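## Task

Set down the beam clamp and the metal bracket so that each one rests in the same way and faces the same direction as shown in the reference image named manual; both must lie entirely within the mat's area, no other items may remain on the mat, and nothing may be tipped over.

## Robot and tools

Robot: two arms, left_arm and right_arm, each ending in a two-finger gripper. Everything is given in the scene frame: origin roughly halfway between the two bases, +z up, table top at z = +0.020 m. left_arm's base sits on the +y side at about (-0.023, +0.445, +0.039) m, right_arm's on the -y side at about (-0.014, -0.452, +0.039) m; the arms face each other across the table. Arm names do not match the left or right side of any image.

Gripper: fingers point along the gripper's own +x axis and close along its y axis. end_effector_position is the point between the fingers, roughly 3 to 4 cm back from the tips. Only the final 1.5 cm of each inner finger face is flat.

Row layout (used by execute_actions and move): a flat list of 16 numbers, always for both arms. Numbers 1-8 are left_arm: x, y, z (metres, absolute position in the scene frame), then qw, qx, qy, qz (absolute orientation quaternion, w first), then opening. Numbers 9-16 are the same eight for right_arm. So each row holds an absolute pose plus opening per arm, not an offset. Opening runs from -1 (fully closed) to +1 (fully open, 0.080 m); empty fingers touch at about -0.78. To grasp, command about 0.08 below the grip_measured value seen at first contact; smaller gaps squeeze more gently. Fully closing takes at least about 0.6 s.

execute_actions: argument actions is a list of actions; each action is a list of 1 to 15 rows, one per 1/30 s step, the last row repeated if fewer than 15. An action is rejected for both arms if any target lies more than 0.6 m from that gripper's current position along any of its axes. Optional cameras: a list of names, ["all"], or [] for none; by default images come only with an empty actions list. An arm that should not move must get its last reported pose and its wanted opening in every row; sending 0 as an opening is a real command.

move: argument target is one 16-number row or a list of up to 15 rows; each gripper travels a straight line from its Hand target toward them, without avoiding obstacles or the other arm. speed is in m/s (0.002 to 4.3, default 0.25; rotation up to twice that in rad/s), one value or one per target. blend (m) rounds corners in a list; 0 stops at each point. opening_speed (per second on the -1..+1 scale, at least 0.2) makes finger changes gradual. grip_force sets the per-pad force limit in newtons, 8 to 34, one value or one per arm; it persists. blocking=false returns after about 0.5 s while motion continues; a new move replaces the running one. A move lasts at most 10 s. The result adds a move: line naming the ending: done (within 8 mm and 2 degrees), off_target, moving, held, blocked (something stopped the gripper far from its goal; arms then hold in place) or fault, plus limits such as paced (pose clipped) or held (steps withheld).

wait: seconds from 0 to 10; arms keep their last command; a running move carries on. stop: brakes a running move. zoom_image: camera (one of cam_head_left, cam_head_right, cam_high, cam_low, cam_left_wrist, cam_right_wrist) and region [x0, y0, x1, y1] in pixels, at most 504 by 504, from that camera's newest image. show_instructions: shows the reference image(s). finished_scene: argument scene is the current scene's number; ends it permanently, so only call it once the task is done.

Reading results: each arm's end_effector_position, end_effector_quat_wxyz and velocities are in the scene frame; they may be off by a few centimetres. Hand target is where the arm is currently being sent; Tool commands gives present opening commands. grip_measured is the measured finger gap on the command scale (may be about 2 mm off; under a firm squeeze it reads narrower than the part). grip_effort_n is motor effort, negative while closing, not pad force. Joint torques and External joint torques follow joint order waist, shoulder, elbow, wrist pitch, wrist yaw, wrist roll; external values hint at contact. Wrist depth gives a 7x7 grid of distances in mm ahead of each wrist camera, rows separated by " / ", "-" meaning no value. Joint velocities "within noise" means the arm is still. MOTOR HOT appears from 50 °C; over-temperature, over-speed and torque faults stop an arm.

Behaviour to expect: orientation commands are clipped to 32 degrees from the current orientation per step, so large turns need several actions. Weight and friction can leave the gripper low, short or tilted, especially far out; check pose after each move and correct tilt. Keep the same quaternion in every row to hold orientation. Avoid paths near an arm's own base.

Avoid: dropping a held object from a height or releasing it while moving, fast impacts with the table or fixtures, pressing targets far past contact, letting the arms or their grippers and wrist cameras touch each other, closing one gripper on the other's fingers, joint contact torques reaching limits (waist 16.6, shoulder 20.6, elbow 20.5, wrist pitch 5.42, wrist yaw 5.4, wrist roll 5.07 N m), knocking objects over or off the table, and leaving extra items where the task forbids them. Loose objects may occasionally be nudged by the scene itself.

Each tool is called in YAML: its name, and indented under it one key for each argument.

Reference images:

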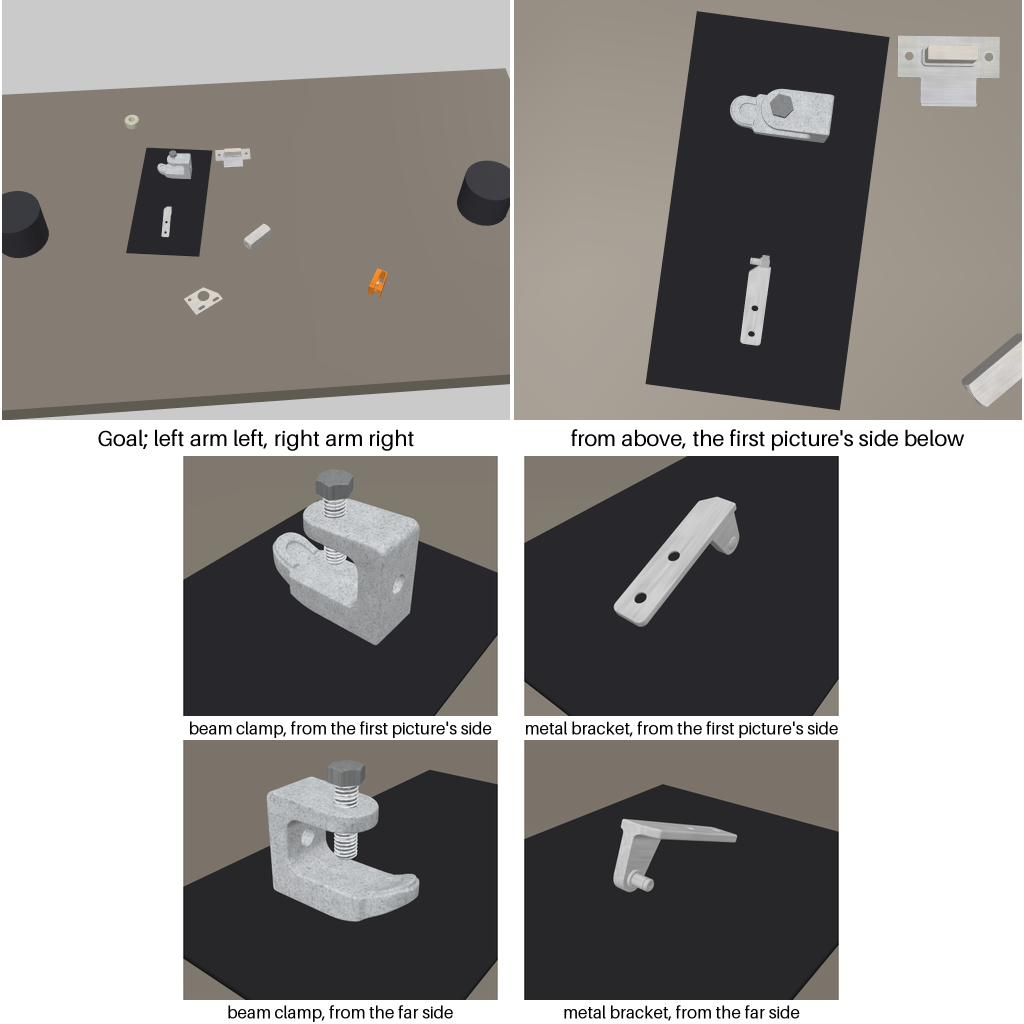

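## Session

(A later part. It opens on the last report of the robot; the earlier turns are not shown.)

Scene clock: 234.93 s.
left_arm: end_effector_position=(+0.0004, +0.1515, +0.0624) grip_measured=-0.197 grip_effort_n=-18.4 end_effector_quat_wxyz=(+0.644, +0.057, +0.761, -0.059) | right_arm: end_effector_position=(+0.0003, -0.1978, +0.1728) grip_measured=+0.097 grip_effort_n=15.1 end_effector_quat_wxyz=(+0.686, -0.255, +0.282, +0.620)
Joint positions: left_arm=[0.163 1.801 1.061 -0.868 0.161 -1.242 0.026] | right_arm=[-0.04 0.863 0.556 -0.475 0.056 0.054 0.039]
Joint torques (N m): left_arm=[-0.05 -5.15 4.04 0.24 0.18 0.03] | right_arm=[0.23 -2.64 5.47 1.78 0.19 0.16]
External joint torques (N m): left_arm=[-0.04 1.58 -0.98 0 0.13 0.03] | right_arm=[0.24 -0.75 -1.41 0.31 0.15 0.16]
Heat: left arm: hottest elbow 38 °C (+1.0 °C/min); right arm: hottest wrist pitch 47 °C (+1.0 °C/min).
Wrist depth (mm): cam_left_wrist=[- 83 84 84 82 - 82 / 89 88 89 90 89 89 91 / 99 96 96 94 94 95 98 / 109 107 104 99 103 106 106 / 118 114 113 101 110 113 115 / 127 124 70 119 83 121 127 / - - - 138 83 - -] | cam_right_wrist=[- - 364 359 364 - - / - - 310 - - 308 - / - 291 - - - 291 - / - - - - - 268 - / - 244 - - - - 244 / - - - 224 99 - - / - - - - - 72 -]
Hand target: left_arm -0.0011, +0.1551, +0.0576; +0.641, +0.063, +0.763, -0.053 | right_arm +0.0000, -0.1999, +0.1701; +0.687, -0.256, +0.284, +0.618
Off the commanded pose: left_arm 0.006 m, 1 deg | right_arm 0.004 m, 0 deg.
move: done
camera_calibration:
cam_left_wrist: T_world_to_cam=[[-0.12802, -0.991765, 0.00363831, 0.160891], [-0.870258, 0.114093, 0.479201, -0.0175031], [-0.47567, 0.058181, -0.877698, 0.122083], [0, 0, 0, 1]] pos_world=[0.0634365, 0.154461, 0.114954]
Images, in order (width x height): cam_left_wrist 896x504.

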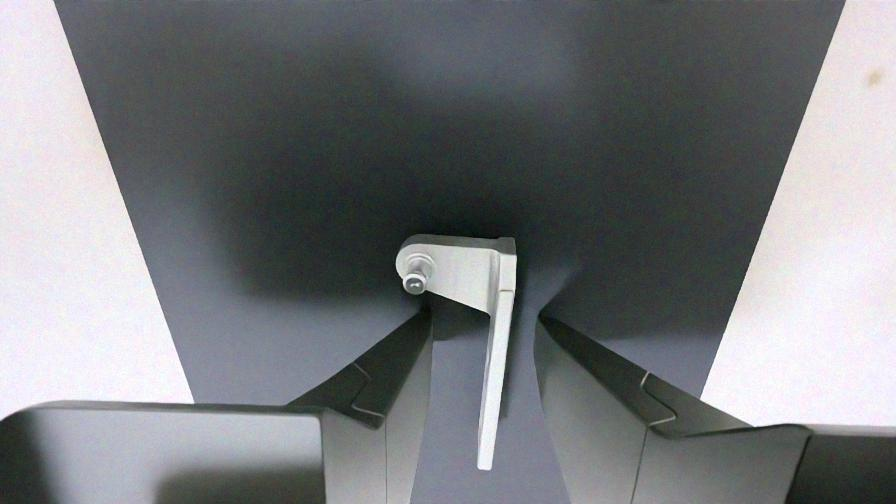

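move:
  target:
    - [-0.001,0.155,0.0575,0.6406,0.0628,0.7634,-0.0527,-0.9,0.0,-0.2,0.17,0.6866,-0.2561,0.2844,0.6182,0.1]
    - [0.0,0.155,0.16,0.6406,0.0628,0.7634,-0.0527,-0.9,0.0,-0.2,0.17,0.6866,-0.2561,0.2844,0.6182,0.1]
    - [-0.02,0.15,0.18,0.6525,-0.0227,0.1546,-0.7416,-0.9,0.0,-0.2,0.17,0.6866,-0.2561,0.2844,0.6182,0.1]
  speed: [0.1,0.15,0.45]
  cameras: ["cam_left_wrist","cam_low","cam_high"]

zoom_image:
  camera: "cam_low"
  region: [560, 160, 760, 360]

Scene clock: 243.60 s.
left_arm: end_effector_position=(-0.0200, +0.1485, +0.1841) grip_measured=-0.725 grip_effort_n=-83.5 end_effector_quat_wxyz=(+0.653, -0.027, +0.153, -0.741) | right_arm: end_effector_position=(+0.0003, -0.1978, +0.1728) grip_measured=+0.097 grip_effort_n=14.2 end_effector_quat_wxyz=(+0.686, -0.255, +0.282, +0.620)
Joint positions: left_arm=[0.167 1.011 0.15 0.693 0.309 -0.216 0.002] | right_arm=[-0.04 0.863 0.556 -0.475 0.056 0.054 0.039]
Joint torques (N m): left_arm=[0.3 -1.62 5.26 1.69 0.18 0.21] | right_arm=[0.26 -2.64 5.52 1.78 0.18 0.17]
External joint torques (N m): left_arm=[0.31 0.41 -0.83 0.01 0.15 0.19] | right_arm=[0.24 -0.79 -1.24 0.36 0.15 0.17]
Heat: left arm: hottest elbow 38 °C (+1.0 °C/min); right arm: hottest wrist pitch 47 °C (+1.0 °C/min).
Wrist depth (mm): cam_left_wrist=[- - 419 394 - 1744 1407 / 498 600 675 640 2783 1619 1353 / 386 441 547 686 720 1757 1432 / 318 355 414 99 - 1744 1264 / 266 293 331 98 427 - 1147 / 235 256 280 - 79 413 1163 / - - - - - - -] | cam_right_wrist=[- - 348 354 355 - 354 / - - - - - 311 - / - - - - - - - / - - - 273 - - - / 248 - - - - 256 - / - - - 94 99 - - / - - - 214 216 72 -]
Hand target: left_arm -0.0200, +0.1500, +0.1801; +0.652, -0.023, +0.155, -0.742 | right_arm +0.0000, -0.1999, +0.1701; +0.687, -0.256, +0.284, +0.618
Off the commanded pose: left_arm 0.004 m, 1 deg | right_arm 0.004 m, 0 deg.
move: done
camera_calibration:
cam_left_wrist: T_world_to_cam=[[-0.951732, 0.0866442, 0.294446, -0.0751901], [-0.212705, 0.505417, -0.836248, 0.104019], [-0.221274, -0.858514, -0.462592, 0.284151], [0, 0, 0, 1]] pos_world=[0.0134399, 0.19789, 0.240571]
Images, in order (width x height): cam_high 896x504, cam_low 896x504, cam_left_wrist 896x504.

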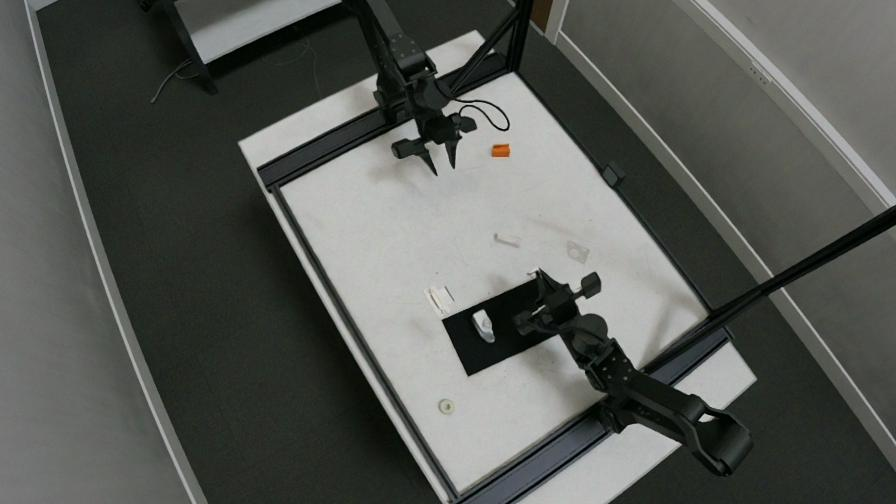

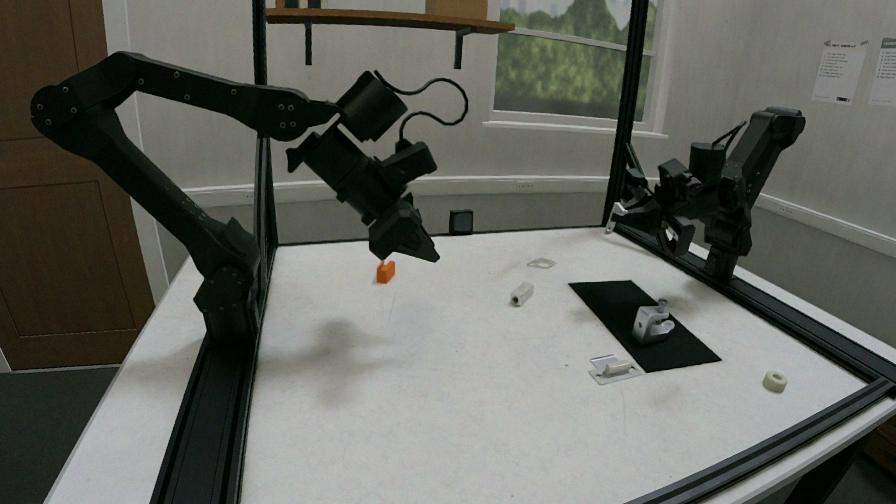

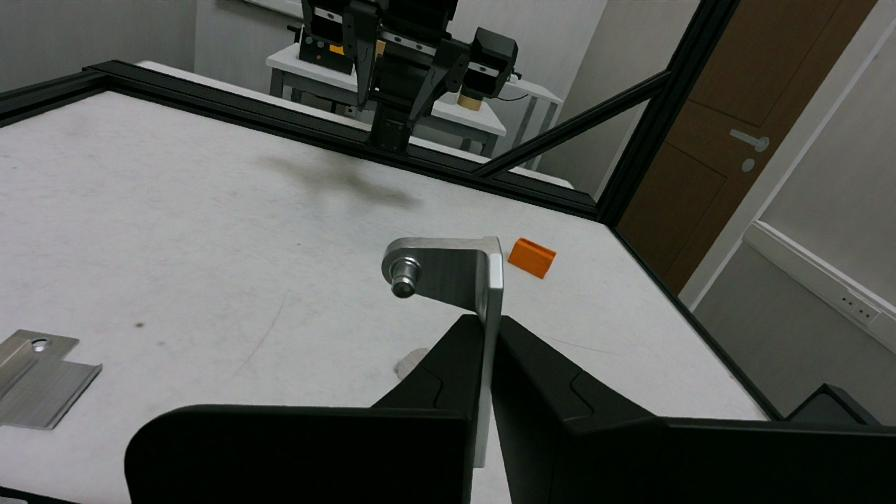

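Scaled by 2.520 from the camera's 896x504 image, which has a finer 1280x720 frame.

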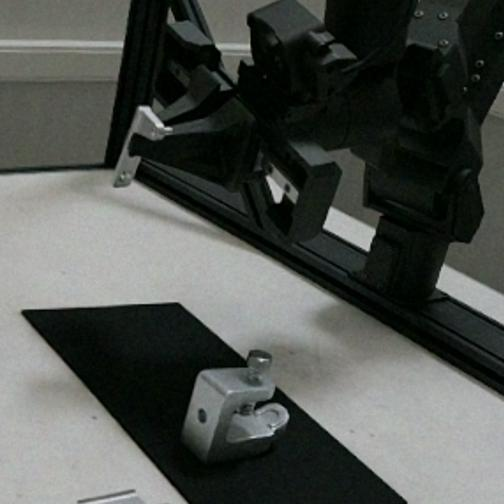

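move:
  target:
    - [-0.02,0.18,0.14,0.6525,-0.0227,0.1546,-0.7416,-0.9,0.0,-0.2,0.17,0.6866,-0.2561,0.2844,0.6182,0.1]
    - [-0.02,0.18,0.075,0.6525,-0.0227,0.1546,-0.7416,-0.9,0.0,-0.2,0.17,0.6866,-0.2561,0.2844,0.6182,0.1]
  speed: [0.2,0.07]
  cameras: ["cam_left_wrist","cam_low","cam_head_left"]

zoom_image:
  camera: "cam_low"
  region: [570, 220, 710, 360]

Scene clock: 249.57 s.
left_arm: end_effector_position=(-0.0191, +0.1769, +0.0770) grip_measured=-0.725 grip_effort_n=-83.5 end_effector_quat_wxyz=(+0.599, +0.055, +0.228, -0.765) | right_arm: end_effector_position=(+0.0003, -0.1978, +0.1728) grip_measured=+0.097 grip_effort_n=14.7 end_effector_quat_wxyz=(+0.686, -0.255, +0.282, +0.620)
Joint positions: left_arm=[0.328 1.599 -0.001 1.158 0.579 -0.054 0.002] | right_arm=[-0.04 0.863 0.556 -0.475 0.056 0.054 0.039]
Joint torques (N m): left_arm=[0.29 -2.31 2.15 1.57 0.31 0.21] | right_arm=[0.28 -2.67 5.5 1.78 0.18 0.16]
External joint torques (N m): left_arm=[0.3 0.75 -0.68 -0.03 0.15 0.19] | right_arm=[0.28 -0.8 -1.29 0.35 0.14 0.16]
Heat: left arm: hottest wrist pitch 41 °C (+4.0 °C/min); right arm: hottest wrist pitch 47 °C (+1.0 °C/min).
Wrist depth (mm): cam_left_wrist=[235 265 335 453 638 1619 - / 194 218 258 316 382 1353 1304 / 164 184 208 241 301 376 376 / 139 155 176 99 237 284 337 / 126 134 146 100 195 223 267 / - 121 131 - 79 189 219 / - - - - - - -] | cam_right_wrist=[- 346 353 359 360 - - / - - - - - 303 - / 289 292 280 - - - - / - - - - - - 272 / - - - - - 249 - / - - - 230 99 84 - / - - - 211 - 72 -]
Hand target: left_arm -0.0197, +0.1790, +0.0752; +0.598, +0.058, +0.229, -0.766 | right_arm +0.0000, -0.1999, +0.1701; +0.687, -0.256, +0.284, +0.618
Off the commanded pose: left_arm 0.004 m, 14 deg | right_arm 0.004 m, 0 deg.
joint sent to its limit (left arm) — joint 3 (elbow), lower limit, where the elbow is as bent as it goes. The joint targets are off in orientation, not in position.
move: off_target (left_arm)
camera_calibration:
cam_left_wrist: T_world_to_cam=[[-0.937045, 0.156781, 0.312037, -0.0587798], [-0.121303, 0.691778, -0.711849, -0.040567], [-0.327464, -0.704886, -0.629209, 0.242832], [0, 0, 0, 1]] pos_world=[0.0195185, 0.208447, 0.142256]
Images, in order (width x height): cam_head_left 896x504, cam_low 896x504, cam_left_wrist 896x504.

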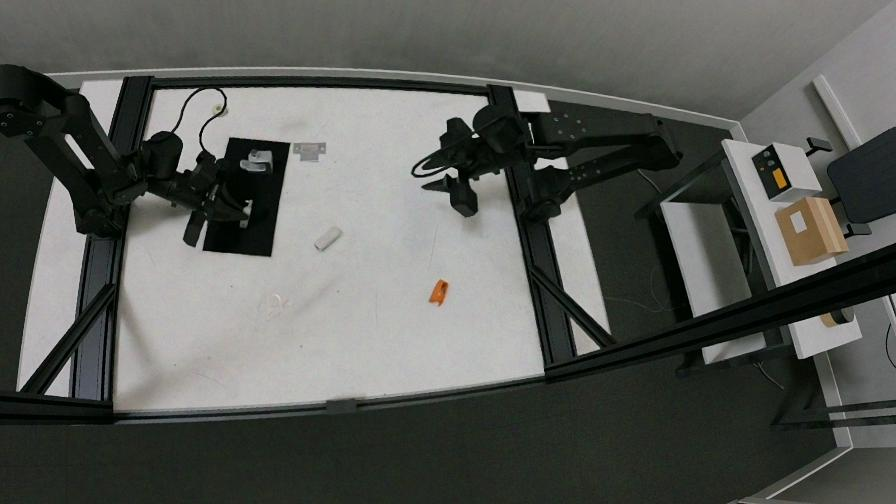

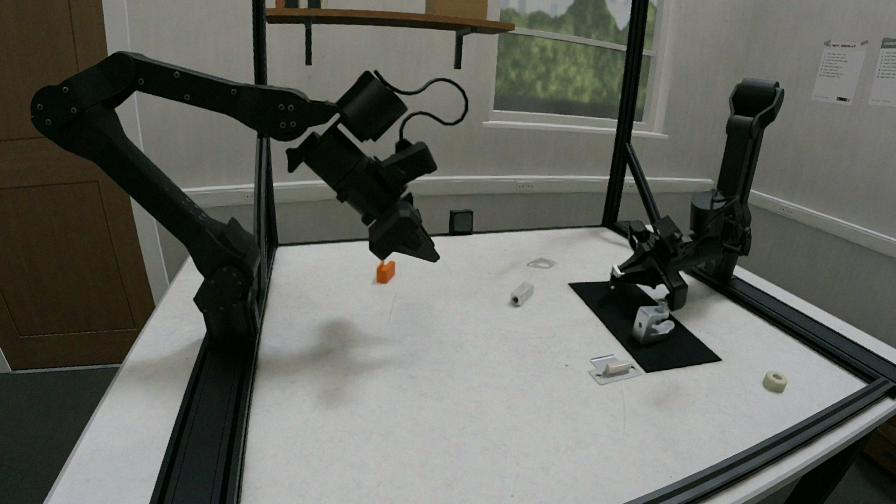

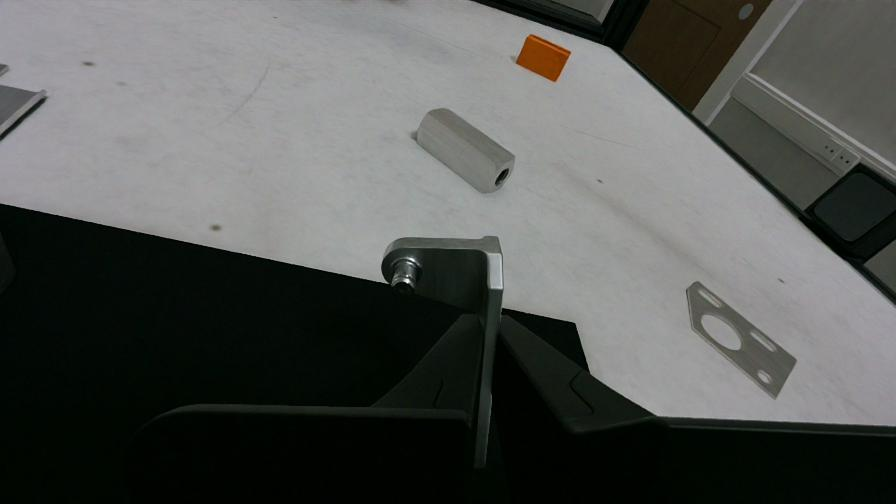

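Scaled by 3.600 from the camera's 896x504 image, which has a finer 1280x720 frame.

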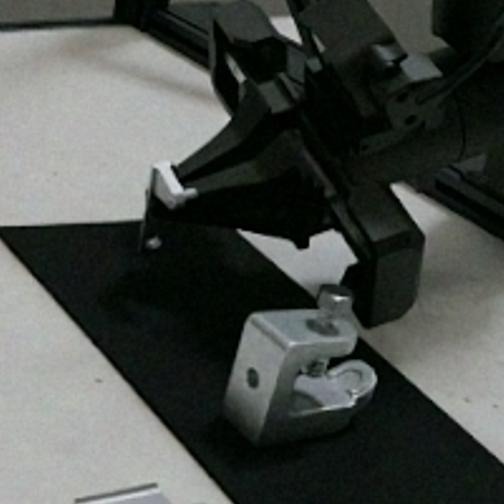

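move:
  target:
    - [-0.02,0.17,0.13,0.4689,0.0127,0.1557,-0.8694,-0.9,0.0,-0.2,0.17,0.6866,-0.2561,0.2844,0.6182,0.1]
    - [-0.021,0.186,0.08,0.4689,0.0127,0.1557,-0.8694,-0.9,0.0,-0.2,0.17,0.6866,-0.2561,0.2844,0.6182,0.1]
  speed: [0.2,0.07]
  cameras: ["cam_low"]

zoom_image:
  camera: "cam_low"
  region: [570, 220, 710, 360]

Scene clock: 256.30 s.
left_arm: end_effector_position=(-0.0203, +0.1844, +0.0811) grip_measured=-0.725 grip_effort_n=-83.5 end_effector_quat_wxyz=(+0.470, +0.015, +0.150, -0.869) | right_arm: end_effector_position=(+0.0003, -0.1978, +0.1728) grip_measured=+0.097 grip_effort_n=15.1 end_effector_quat_wxyz=(+0.686, -0.255, +0.282, +0.620)
Joint positions: left_arm=[0.56 1.989 0.074 1.512 1.128 0.115 0.002] | right_arm=[-0.04 0.863 0.556 -0.475 0.056 0.054 0.039]
Joint torques (N m): left_arm=[0.3 -3.02 0.38 1.33 0.4 -0.15] | right_arm=[0.29 -2.67 5.55 1.77 0.19 0.16]
External joint torques (N m): left_arm=[0.31 0.97 -0.49 -0.02 0.17 -0.17] | right_arm=[0.25 -0.79 -1.29 0.31 0.17 0.16]
Heat: left arm: hottest wrist pitch 42 °C (+4.0 °C/min); right arm: hottest wrist pitch 47 °C (+1.0 °C/min).
Wrist depth (mm): cam_left_wrist=[391 510 671 1997 1651 - - / 282 327 445 565 1598 - 917 / 215 245 258 371 441 1168 - / 177 193 215 97 312 361 987 / 147 159 175 100 233 279 298 / 128 137 149 - 79 215 248 / - - - - - - -] | cam_right_wrist=[- 350 354 354 357 - - / - 319 286 - - 316 - / - 292 - 282 289 - - / - - - 267 - - - / - - - - - - - / - - - - 99 - - / - - - - - 72 -]
Hand target: left_arm -0.0210, +0.1860, +0.0800; -0.469, -0.013, -0.156, +0.869 | right_arm +0.0000, -0.1999, +0.1701; +0.687, -0.256, +0.284, +0.618
Off the commanded pose: left_arm 0.002 m, 1 deg | right_arm 0.004 m, 0 deg.
move: done
Images, in order (width x height): cam_low 896x504.

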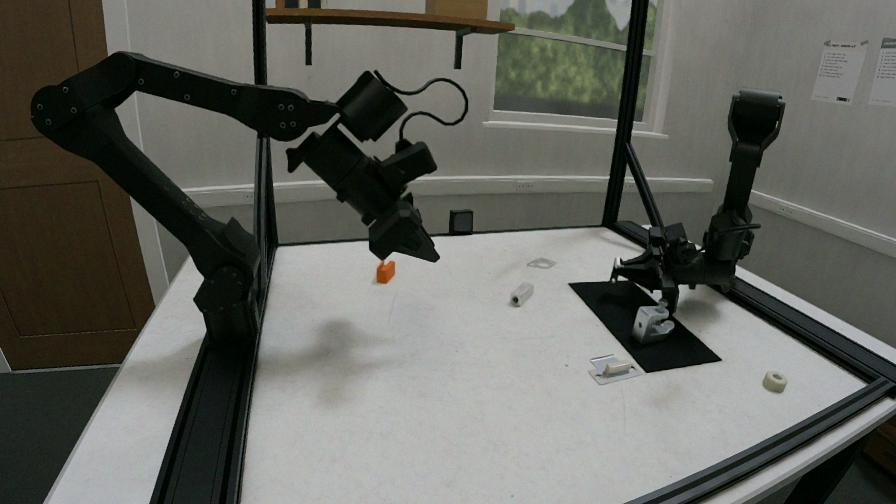

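Scaled by 3.600 from the camera's 896x504 image, which has a finer 1280x720 frame.

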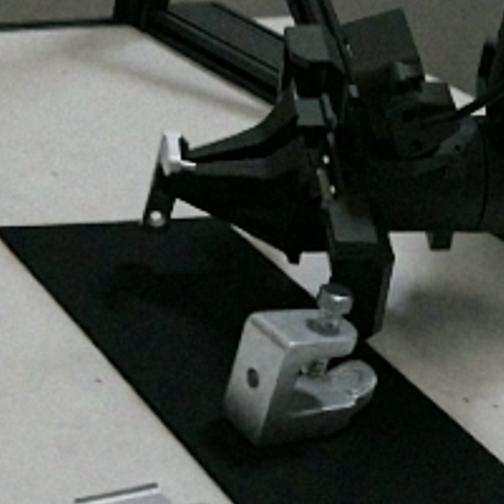

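move:
  target:
    - [-0.035,0.184,0.08,0.4689,0.0127,0.1557,-0.8694,-0.9,0.0,-0.2,0.17,0.6866,-0.2561,0.2844,0.6182,0.1]
    - [-0.035,0.184,0.063,0.4689,0.0127,0.1557,-0.8694,-0.9,0.0,-0.2,0.17,0.6866,-0.2561,0.2844,0.6182,0.1]
  speed: 0.04
  cameras: ["cam_low","cam_head_left"]

zoom_image:
  camera: "cam_low"
  region: [570, 220, 710, 360]

zoom_image:
  camera: "cam_head_left"
  region: [130, 110, 310, 290]

Scene clock: 258.70 s.
left_arm: end_effector_position=(-0.0343, +0.1840, +0.0653) grip_measured=-0.725 grip_effort_n=-83.5 end_effector_quat_wxyz=(+0.462, +0.032, +0.164, -0.871) | right_arm: end_effector_position=(+0.0003, -0.1978, +0.1728) grip_measured=+0.097 grip_effort_n=15.1 end_effector_quat_wxyz=(+0.686, -0.255, +0.282, +0.620)
Joint positions: left_arm=[0.487 2.083 0.071 1.568 1.067 0.13 0.002] | right_arm=[-0.04 0.863 0.556 -0.475 0.056 0.054 0.039]
Joint torques (N m): left_arm=[-0.06 -2.68 0.83 1.08 0.33 0.08] | right_arm=[0.26 -2.63 5.5 1.77 0.17 0.17]
External joint torques (N m): left_arm=[-0.03 1.44 0.5 -0.28 0.08 0.07] | right_arm=[0.27 -0.73 -1.38 0.3 0.14 0.16]
Heat: left arm: hottest wrist pitch 42 °C (+4.0 °C/min); right arm: hottest wrist pitch 47 °C (+0.0 °C/min).
Wrist depth (mm): cam_left_wrist=[311 386 537 690 1519 1163 - / 225 274 335 445 1432 1126 - / 181 205 229 287 350 1058 956 / 148 158 187 99 251 294 938 / 124 130 143 100 194 228 270 / - 116 125 - 73 182 211 / - - - - - - -] | cam_right_wrist=[- - 343 358 358 - - / - 322 - - - 318 322 / - - 291 - - - 291 / - - - 268 - - - / - - - - 248 - - / - 233 - - 98 - - / - - - - - 72 -]
Hand target: left_arm -0.0348, +0.1840, +0.0633; -0.460, -0.032, -0.167, +0.872 | right_arm +0.0000, -0.1999, +0.1701; +0.687, -0.256, +0.284, +0.618
Off the commanded pose: left_arm 0.002 m, 3 deg | right_arm 0.004 m, 0 deg.
joint read past its limit (left arm) — joint 4 (wrist pitch), upper limit.
joint sent to its limit (left arm) — joint 4 (wrist pitch), upper limit. The joint targets are off in orientation, not in position.
move: off_target (left_arm)
Images, in order (width x height): cam_head_left 896x504, cam_low 896x504.

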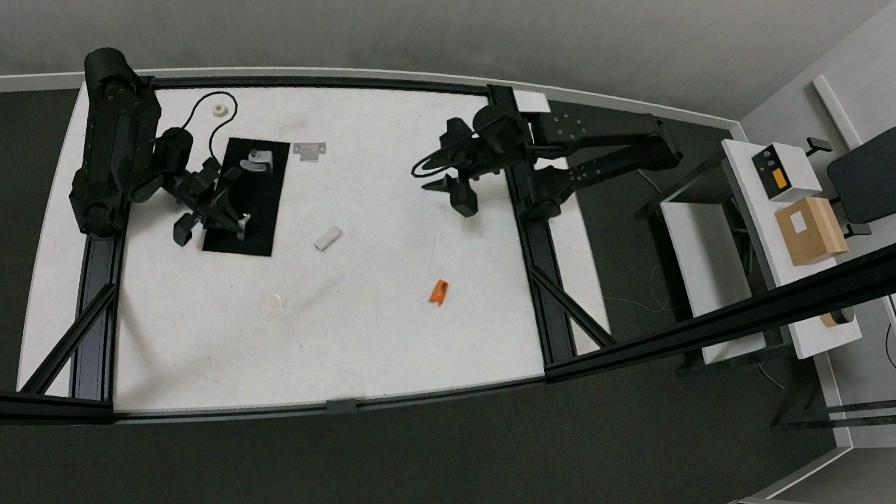

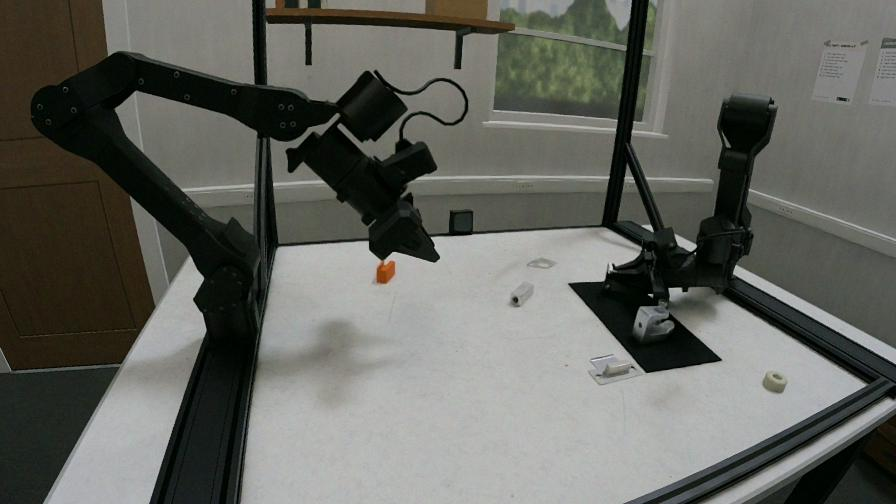

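Scaled by 3.600 from the camera's 896x504 image, which has a finer 1280x720 frame.

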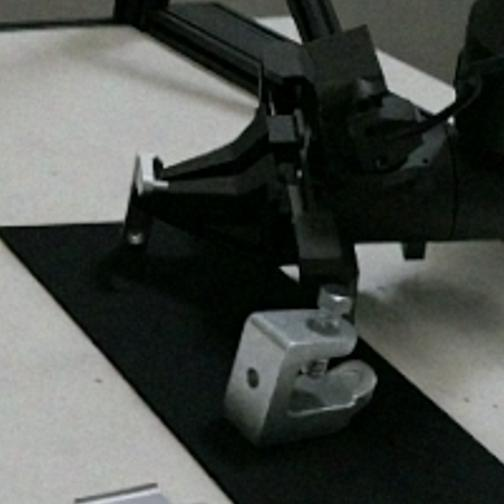

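Scaled by 2.800 from the camera's 896x504 image, which has a finer 1280x720 frame.

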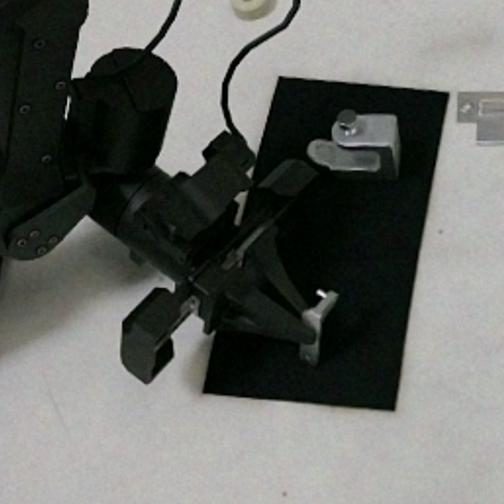

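move:
  target:
    - [-0.035,0.184,0.058,0.4689,0.0127,0.1557,-0.8694,-0.9,0.0,-0.2,0.17,0.6866,-0.2561,0.2844,0.6182,0.1]
  speed: 0.03
  cameras: ["cam_low","cam_left_wrist"]

zoom_image:
  camera: "cam_low"
  region: [590, 240, 690, 340]

Scene clock: 260.57 s.
left_arm: end_effector_position=(-0.0349, +0.1835, +0.0631) grip_measured=-0.725 grip_effort_n=-83.5 end_effector_quat_wxyz=(+0.456, +0.035, +0.158, -0.875) | right_arm: end_effector_position=(+0.0003, -0.1978, +0.1728) grip_measured=+0.097 grip_effort_n=14.7 end_effector_quat_wxyz=(+0.686, -0.255, +0.282, +0.620)
Joint positions: left_arm=[0.487 2.1 0.08 1.568 1.079 0.152 0.002] | right_arm=[-0.04 0.863 0.556 -0.475 0.056 0.054 0.039]
Joint torques (N m): left_arm=[0.01 -1.63 0.6 1.07 0.03 -0.03] | right_arm=[0.28 -2.64 5.51 1.77 0.17 0.17]
External joint torques (N m): left_arm=[0.02 2.59 0.31 -0.3 -0.22 -0.04] | right_arm=[0.27 -0.77 -1.36 0.31 0.14 0.17]
Heat: left arm: hottest wrist pitch 42 °C (+4.0 °C/min); right arm: hottest wrist pitch 47 °C (+0.0 °C/min).
Wrist depth (mm): cam_left_wrist=[310 402 571 1876 1629 - - / 230 261 344 445 1384 - - / 183 201 228 285 366 424 956 / 150 161 182 99 248 309 907 / 124 129 144 101 190 220 262 / - 116 124 - 73 178 202 / - - - - - - -] | cam_right_wrist=[- 341 364 356 353 - - / - - 324 - - 308 - / - - 286 - - - - / - - - - - - - / - - - - - - - / - - - - 99 - - / - - - - - 72 -]
Hand target: left_arm -0.0348, +0.1841, +0.0583; -0.457, -0.036, -0.169, +0.872 | right_arm +0.0000, -0.1999, +0.1701; +0.687, -0.256, +0.284, +0.618
Off the commanded pose: left_arm 0.005 m, 3 deg | right_arm 0.004 m, 0 deg.
joint read past its limit (left arm) — joint 4 (wrist pitch), upper limit.
joint sent to its limit (left arm) — joint 4 (wrist pitch), upper limit. The joint targets are off in orientation, not in position.
move: off_target (left_arm)
camera_calibration:
cam_left_wrist: T_world_to_cam=[[-0.810065, 0.516755, 0.277053, -0.129709], [0.0840571, 0.56998, -0.817348, -0.0207625], [-0.580283, -0.638817, -0.505158, 0.204694], [0, 0, 0, 1]] pos_world=[0.0154526, 0.209624, 0.122369]
Images, in order (width x height): cam_low 896x504, cam_left_wrist 896x504.

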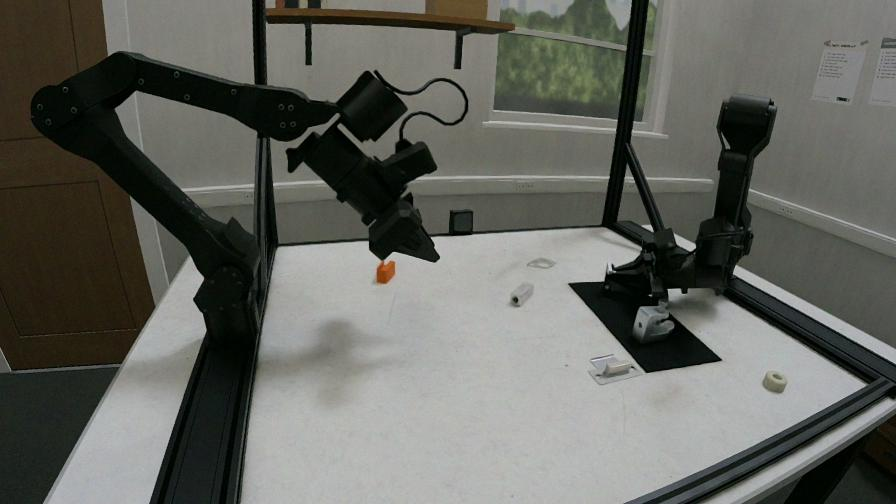

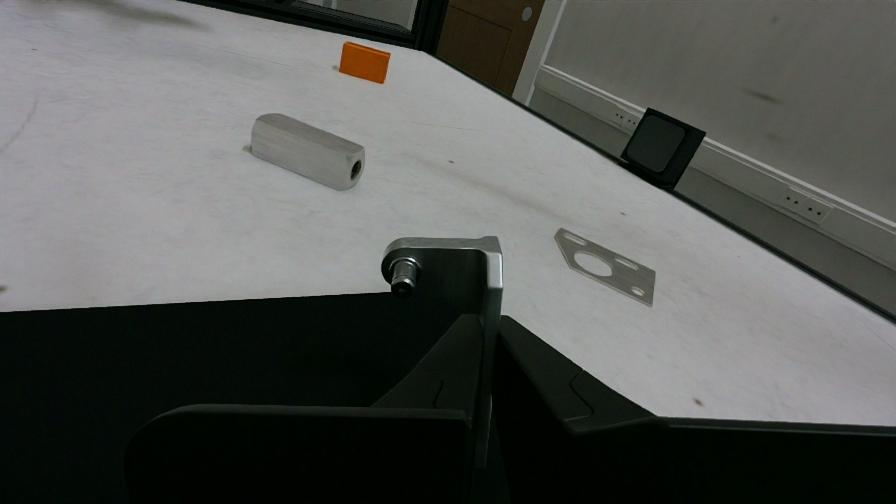

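Scaled by 5.040 from the camera's 896x504 image, which has a finer 1280x720 frame.

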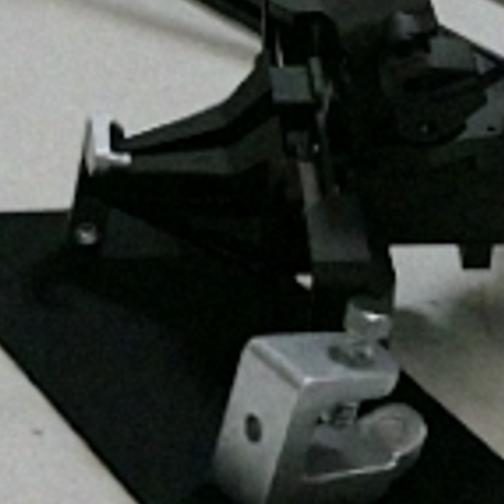

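move:
  target:
    - [-0.035,0.184,0.061,0.4689,0.0127,0.1557,-0.8694,0.1,0.0,-0.2,0.17,0.6866,-0.2561,0.2844,0.6182,0.1]
  speed: 0.03
  opening_speed: 0.3
  cameras: ["cam_low","cam_left_wrist"]

zoom_image:
  camera: "cam_low"
  region: [590, 240, 690, 340]

Scene clock: 264.60 s.
left_arm: end_effector_position=(-0.0348, +0.1834, +0.0631) grip_measured=+0.095 grip_effort_n=16.0 end_effector_quat_wxyz=(+0.456, +0.035, +0.158, -0.875) | right_arm: end_effector_position=(+0.0003, -0.1978, +0.1728) grip_measured=+0.097 grip_effort_n=15.1 end_effector_quat_wxyz=(+0.686, -0.255, +0.282, +0.620)
Joint positions: left_arm=[0.487 2.1 0.08 1.568 1.079 0.152 0.039] | right_arm=[-0.04 0.863 0.556 -0.475 0.056 0.054 0.039]
Joint torques (N m): left_arm=[-0.03 -3.37 0.05 1.07 0.02 -0.38] | right_arm=[0.26 -2.66 5.48 1.77 0.18 0.17]
External joint torques (N m): left_arm=[-0.04 0.81 -0.26 -0.28 -0.23 -0.39] | right_arm=[0.28 -0.8 -1.35 0.31 0.15 0.17]
Heat: left arm: hottest wrist pitch 42 °C (+4.0 °C/min); right arm: hottest wrist pitch 47 °C (+0.0 °C/min).
Wrist depth (mm): cam_left_wrist=[321 393 624 1966 1598 1277 - / 229 267 334 426 1407 1174 - / 182 193 228 281 362 1106 987 / 150 161 182 203 245 298 960 / 124 129 104 162 197 212 259 / - 116 70 130 99 183 200 / - - - 113 122 - -] | cam_right_wrist=[- 352 360 360 354 - - / - 314 - - - 305 - / - - - - - - - / - - - - - - - / - - - - - - - / - - - 223 98 - - / - - - 95 - 72 -]
Hand target: left_arm -0.0347, +0.1840, +0.0613; -0.458, -0.034, -0.167, +0.872 | right_arm +0.0000, -0.1999, +0.1701; +0.687, -0.256, +0.284, +0.618
Off the commanded pose: left_arm 0.002 m, 3 deg | right_arm 0.004 m, 0 deg.
joint read past its limit (left arm) — joint 4 (wrist pitch), upper limit.
joint sent to its limit (left arm) — joint 4 (wrist pitch), upper limit. The joint targets are off in orientation, not in position.
move: off_target (left_arm)
camera_calibration:
cam_left_wrist: T_world_to_cam=[[-0.810119, 0.516999, 0.27644, -0.12963], [0.0843817, 0.569442, -0.817689, -0.0205372], [-0.580161, -0.639099, -0.504941, 0.204833], [0, 0, 0, 1]] pos_world=[0.0155536, 0.209622, 0.12247]
Images, in order (width x height): cam_low 896x504, cam_left_wrist 896x504.

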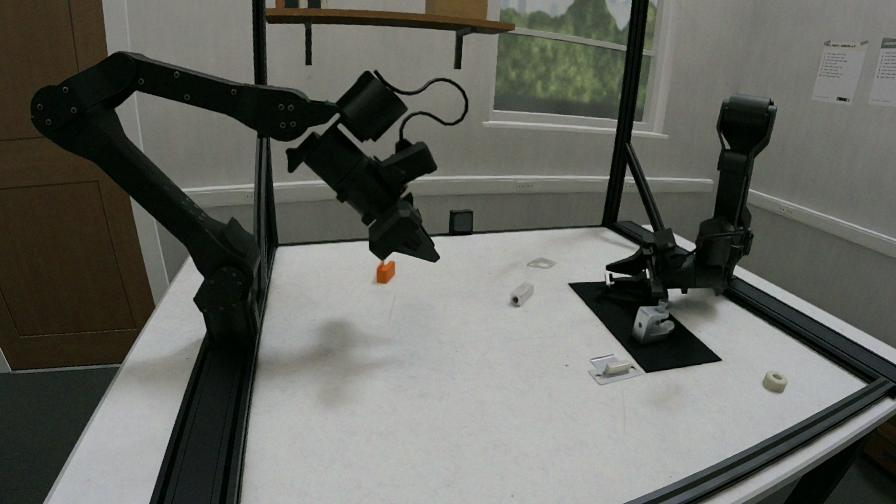

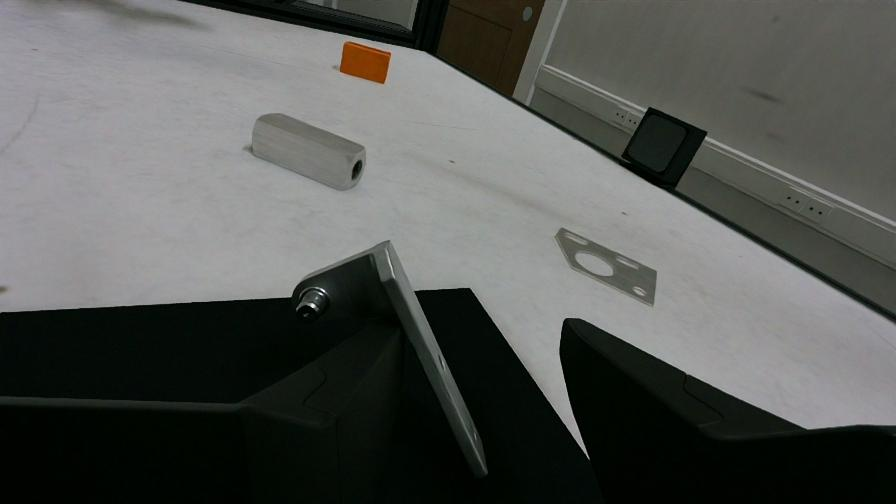

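Scaled by 5.040 from the camera's 896x504 image, which has a finer 1280x720 frame.

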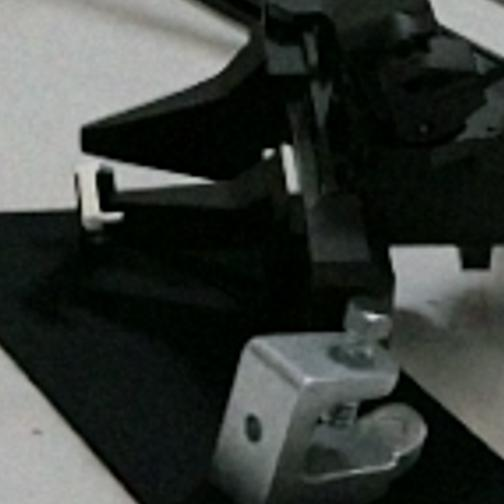

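move:
  target:
    - [-0.035,0.184,0.061,0.4689,0.0127,0.1557,-0.8694,0.9,0.0,-0.2,0.17,0.6866,-0.2561,0.2844,0.6182,0.1]
  speed: 0.03
  opening_speed: 0.3
  cameras: ["cam_left_wrist"]

Scene clock: 268.27 s.
left_arm: end_effector_position=(-0.0348, +0.1834, +0.0631) grip_measured=+0.896 grip_effort_n=15.1 end_effector_quat_wxyz=(+0.456, +0.035, +0.158, -0.875) | right_arm: end_effector_position=(+0.0003, -0.1978, +0.1728) grip_measured=+0.097 grip_effort_n=14.7 end_effector_quat_wxyz=(+0.686, -0.255, +0.282, +0.620)
Joint positions: left_arm=[0.487 2.1 0.08 1.568 1.079 0.152 0.075] | right_arm=[-0.04 0.863 0.556 -0.475 0.056 0.054 0.039]
Joint torques (N m): left_arm=[-0.04 -3.37 0.06 1.07 0.02 -0.38] | right_arm=[0.26 -2.61 5.53 1.77 0.18 0.17]
External joint torques (N m): left_arm=[-0.03 0.83 -0.23 -0.29 -0.24 -0.39] | right_arm=[0.26 -0.76 -1.27 0.33 0.15 0.17]
Heat: left arm: hottest wrist pitch 42 °C (+3.0 °C/min); right arm: hottest wrist pitch 47 °C (+0.0 °C/min).
Wrist depth (mm): cam_left_wrist=[318 380 552 1795 1578 1251 - / 230 268 340 428 1448 1196 - / 183 200 228 293 370 1082 949 / 151 161 184 209 245 298 949 / 124 124 100 162 190 218 251 / - - 101 132 151 82 210 / - 68 103 113 127 85 -] | cam_right_wrist=[- - 364 362 364 - - / - 322 - 321 - 309 - / - - - - - - - / - - - - - - 274 / - - - 242 259 - - / - - - 227 99 - - / - - - 215 - 72 -]
Hand target: left_arm -0.0347, +0.1840, +0.0613; -0.458, -0.034, -0.167, +0.872 | right_arm +0.0000, -0.1999, +0.1701; +0.687, -0.256, +0.284, +0.618
Off the commanded pose: left_arm 0.002 m, 3 deg | right_arm 0.004 m, 0 deg.
joint read past its limit (left arm) — joint 4 (wrist pitch), upper limit.
joint sent to its limit (left arm) — joint 4 (wrist pitch), upper limit. The joint targets are off in orientation, not in position.
move: off_target (left_arm)
camera_calibration:
cam_left_wrist: T_world_to_cam=[[-0.810119, 0.516999, 0.27644, -0.12963], [0.0843817, 0.569442, -0.817689, -0.0205372], [-0.580161, -0.639099, -0.504941, 0.204833], [0, 0, 0, 1]] pos_world=[0.0155536, 0.209622, 0.12247]
Images, in order (width x height): cam_left_wrist 896x504.

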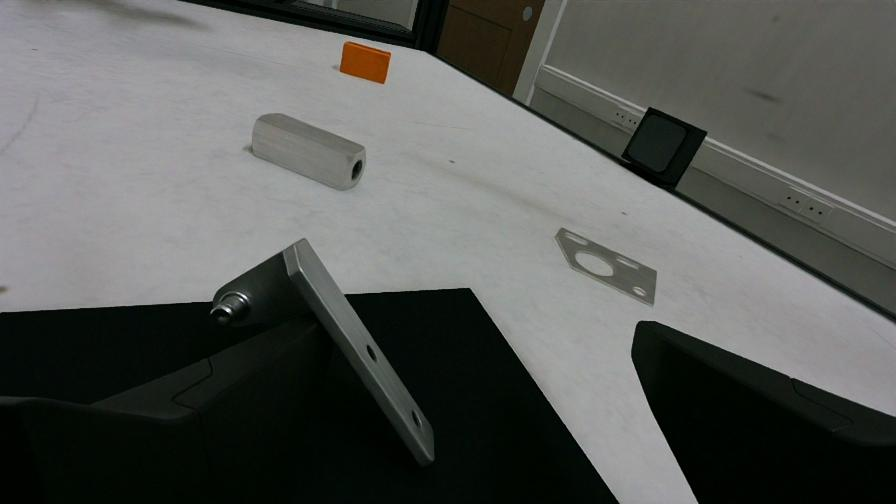

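move:
  target:
    - [-0.014,0.172,0.060,0.4689,0.0127,0.1557,-0.8694,0.95,0.0,-0.2,0.17,0.6866,-0.2561,0.2844,0.6182,0.1]
  speed: 0.03
  cameras: ["cam_left_wrist","cam_low"]

zoom_image:
  camera: "cam_low"
  region: [590, 240, 690, 340]

Scene clock: 270.53 s.
left_arm: end_effector_position=(-0.0153, +0.1714, +0.0641) grip_measured=+0.947 grip_effort_n=16.0 end_effector_quat_wxyz=(+0.464, +0.023, +0.144, -0.874) | right_arm: end_effector_position=(+0.0003, -0.1978, +0.1728) grip_measured=+0.097 grip_effort_n=15.1 end_effector_quat_wxyz=(+0.686, -0.255, +0.282, +0.620)
Joint positions: left_arm=[0.55 2.133 0.148 1.568 1.131 0.145 0.078] | right_arm=[-0.04 0.863 0.556 -0.475 0.056 0.054 0.039]
Joint torques (N m): left_arm=[0.54 -2.4 0.71 1.05 0.14 -0.5] | right_arm=[0.27 -2.65 5.5 1.78 0.17 0.16]
External joint torques (N m): left_arm=[0.56 2.16 0.26 -0.28 -0.1 -0.52] | right_arm=[0.27 -0.76 -1.38 0.32 0.14 0.16]
Motor temperatures (°C): left_arm=[33 35 36 43 37 36] | right_arm=[34 38 42 47 36 32]
Heat: left arm: hottest wrist pitch 43 °C (+4.0 °C/min); right arm: hottest wrist pitch 47 °C (+0.0 °C/min).
Wrist depth (mm): cam_left_wrist=[350 464 610 1769 1619 1407 - / 255 290 381 516 1538 - 1011 / 189 215 238 309 384 423 1028 / 155 168 193 223 261 295 967 / - 126 105 170 196 227 277 / - - 95 134 152 86 216 / - - 104 114 126 86 -] | cam_right_wrist=[- - 360 356 357 - - / - - - - - 320 318 / - - - - - - - / - - - - - 263 - / - - - - - - - / 225 - - - 99 228 - / - - - - - 72 -]
Hand target: left_arm -0.0139, +0.1720, +0.0602; -0.466, -0.018, -0.159, +0.870 | right_arm +0.0000, -0.1999, +0.1701; +0.687, -0.256, +0.284, +0.618
Off the commanded pose: left_arm 0.004 m, 2 deg | right_arm 0.004 m, 0 deg.
joint read past its limit (left arm) — joint 4 (wrist pitch), upper limit.
joint sent to its limit (left arm) — joint 4 (wrist pitch), upper limit. The joint targets still meet the commanded pose.
move: done
camera_calibration:
cam_left_wrist: T_world_to_cam=[[-0.817047, 0.512971, 0.263239, -0.106372], [0.0688773, 0.540128, -0.83876, -0.00836532], [-0.572442, -0.667175, -0.476642, 0.212096], [0, 0, 0, 1]] pos_world=[0.0350783, 0.200589, 0.122079]
Images, in order (width x height): cam_low 896x504, cam_left_wrist 896x504.

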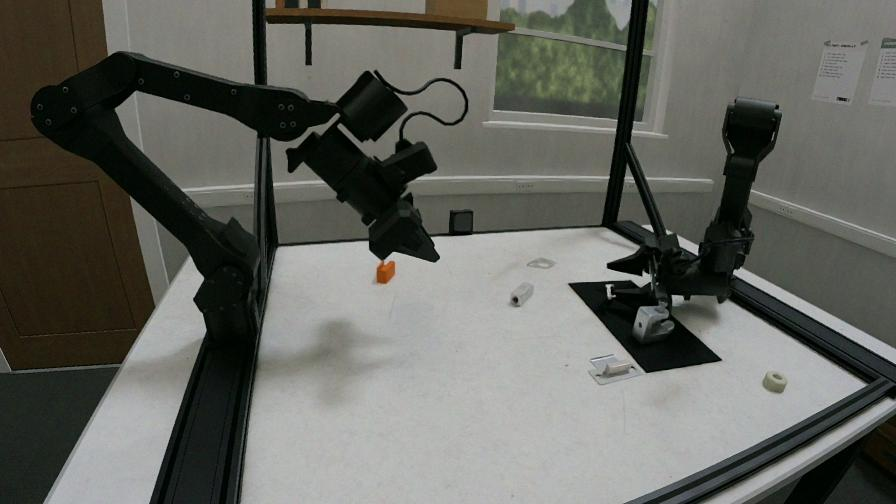

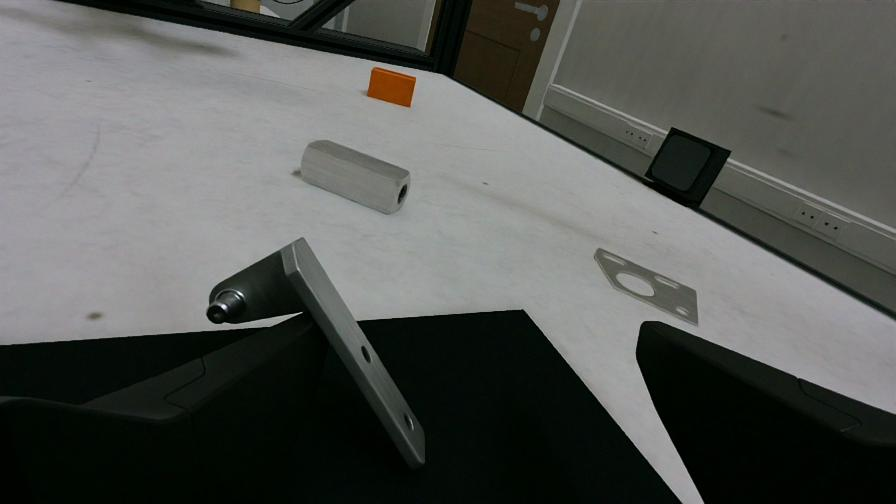

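Scaled by 5.040 from the camera's 896x504 image, which has a finer 1280x720 frame.

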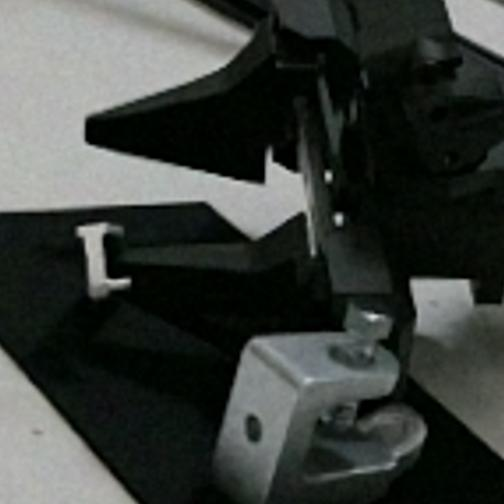

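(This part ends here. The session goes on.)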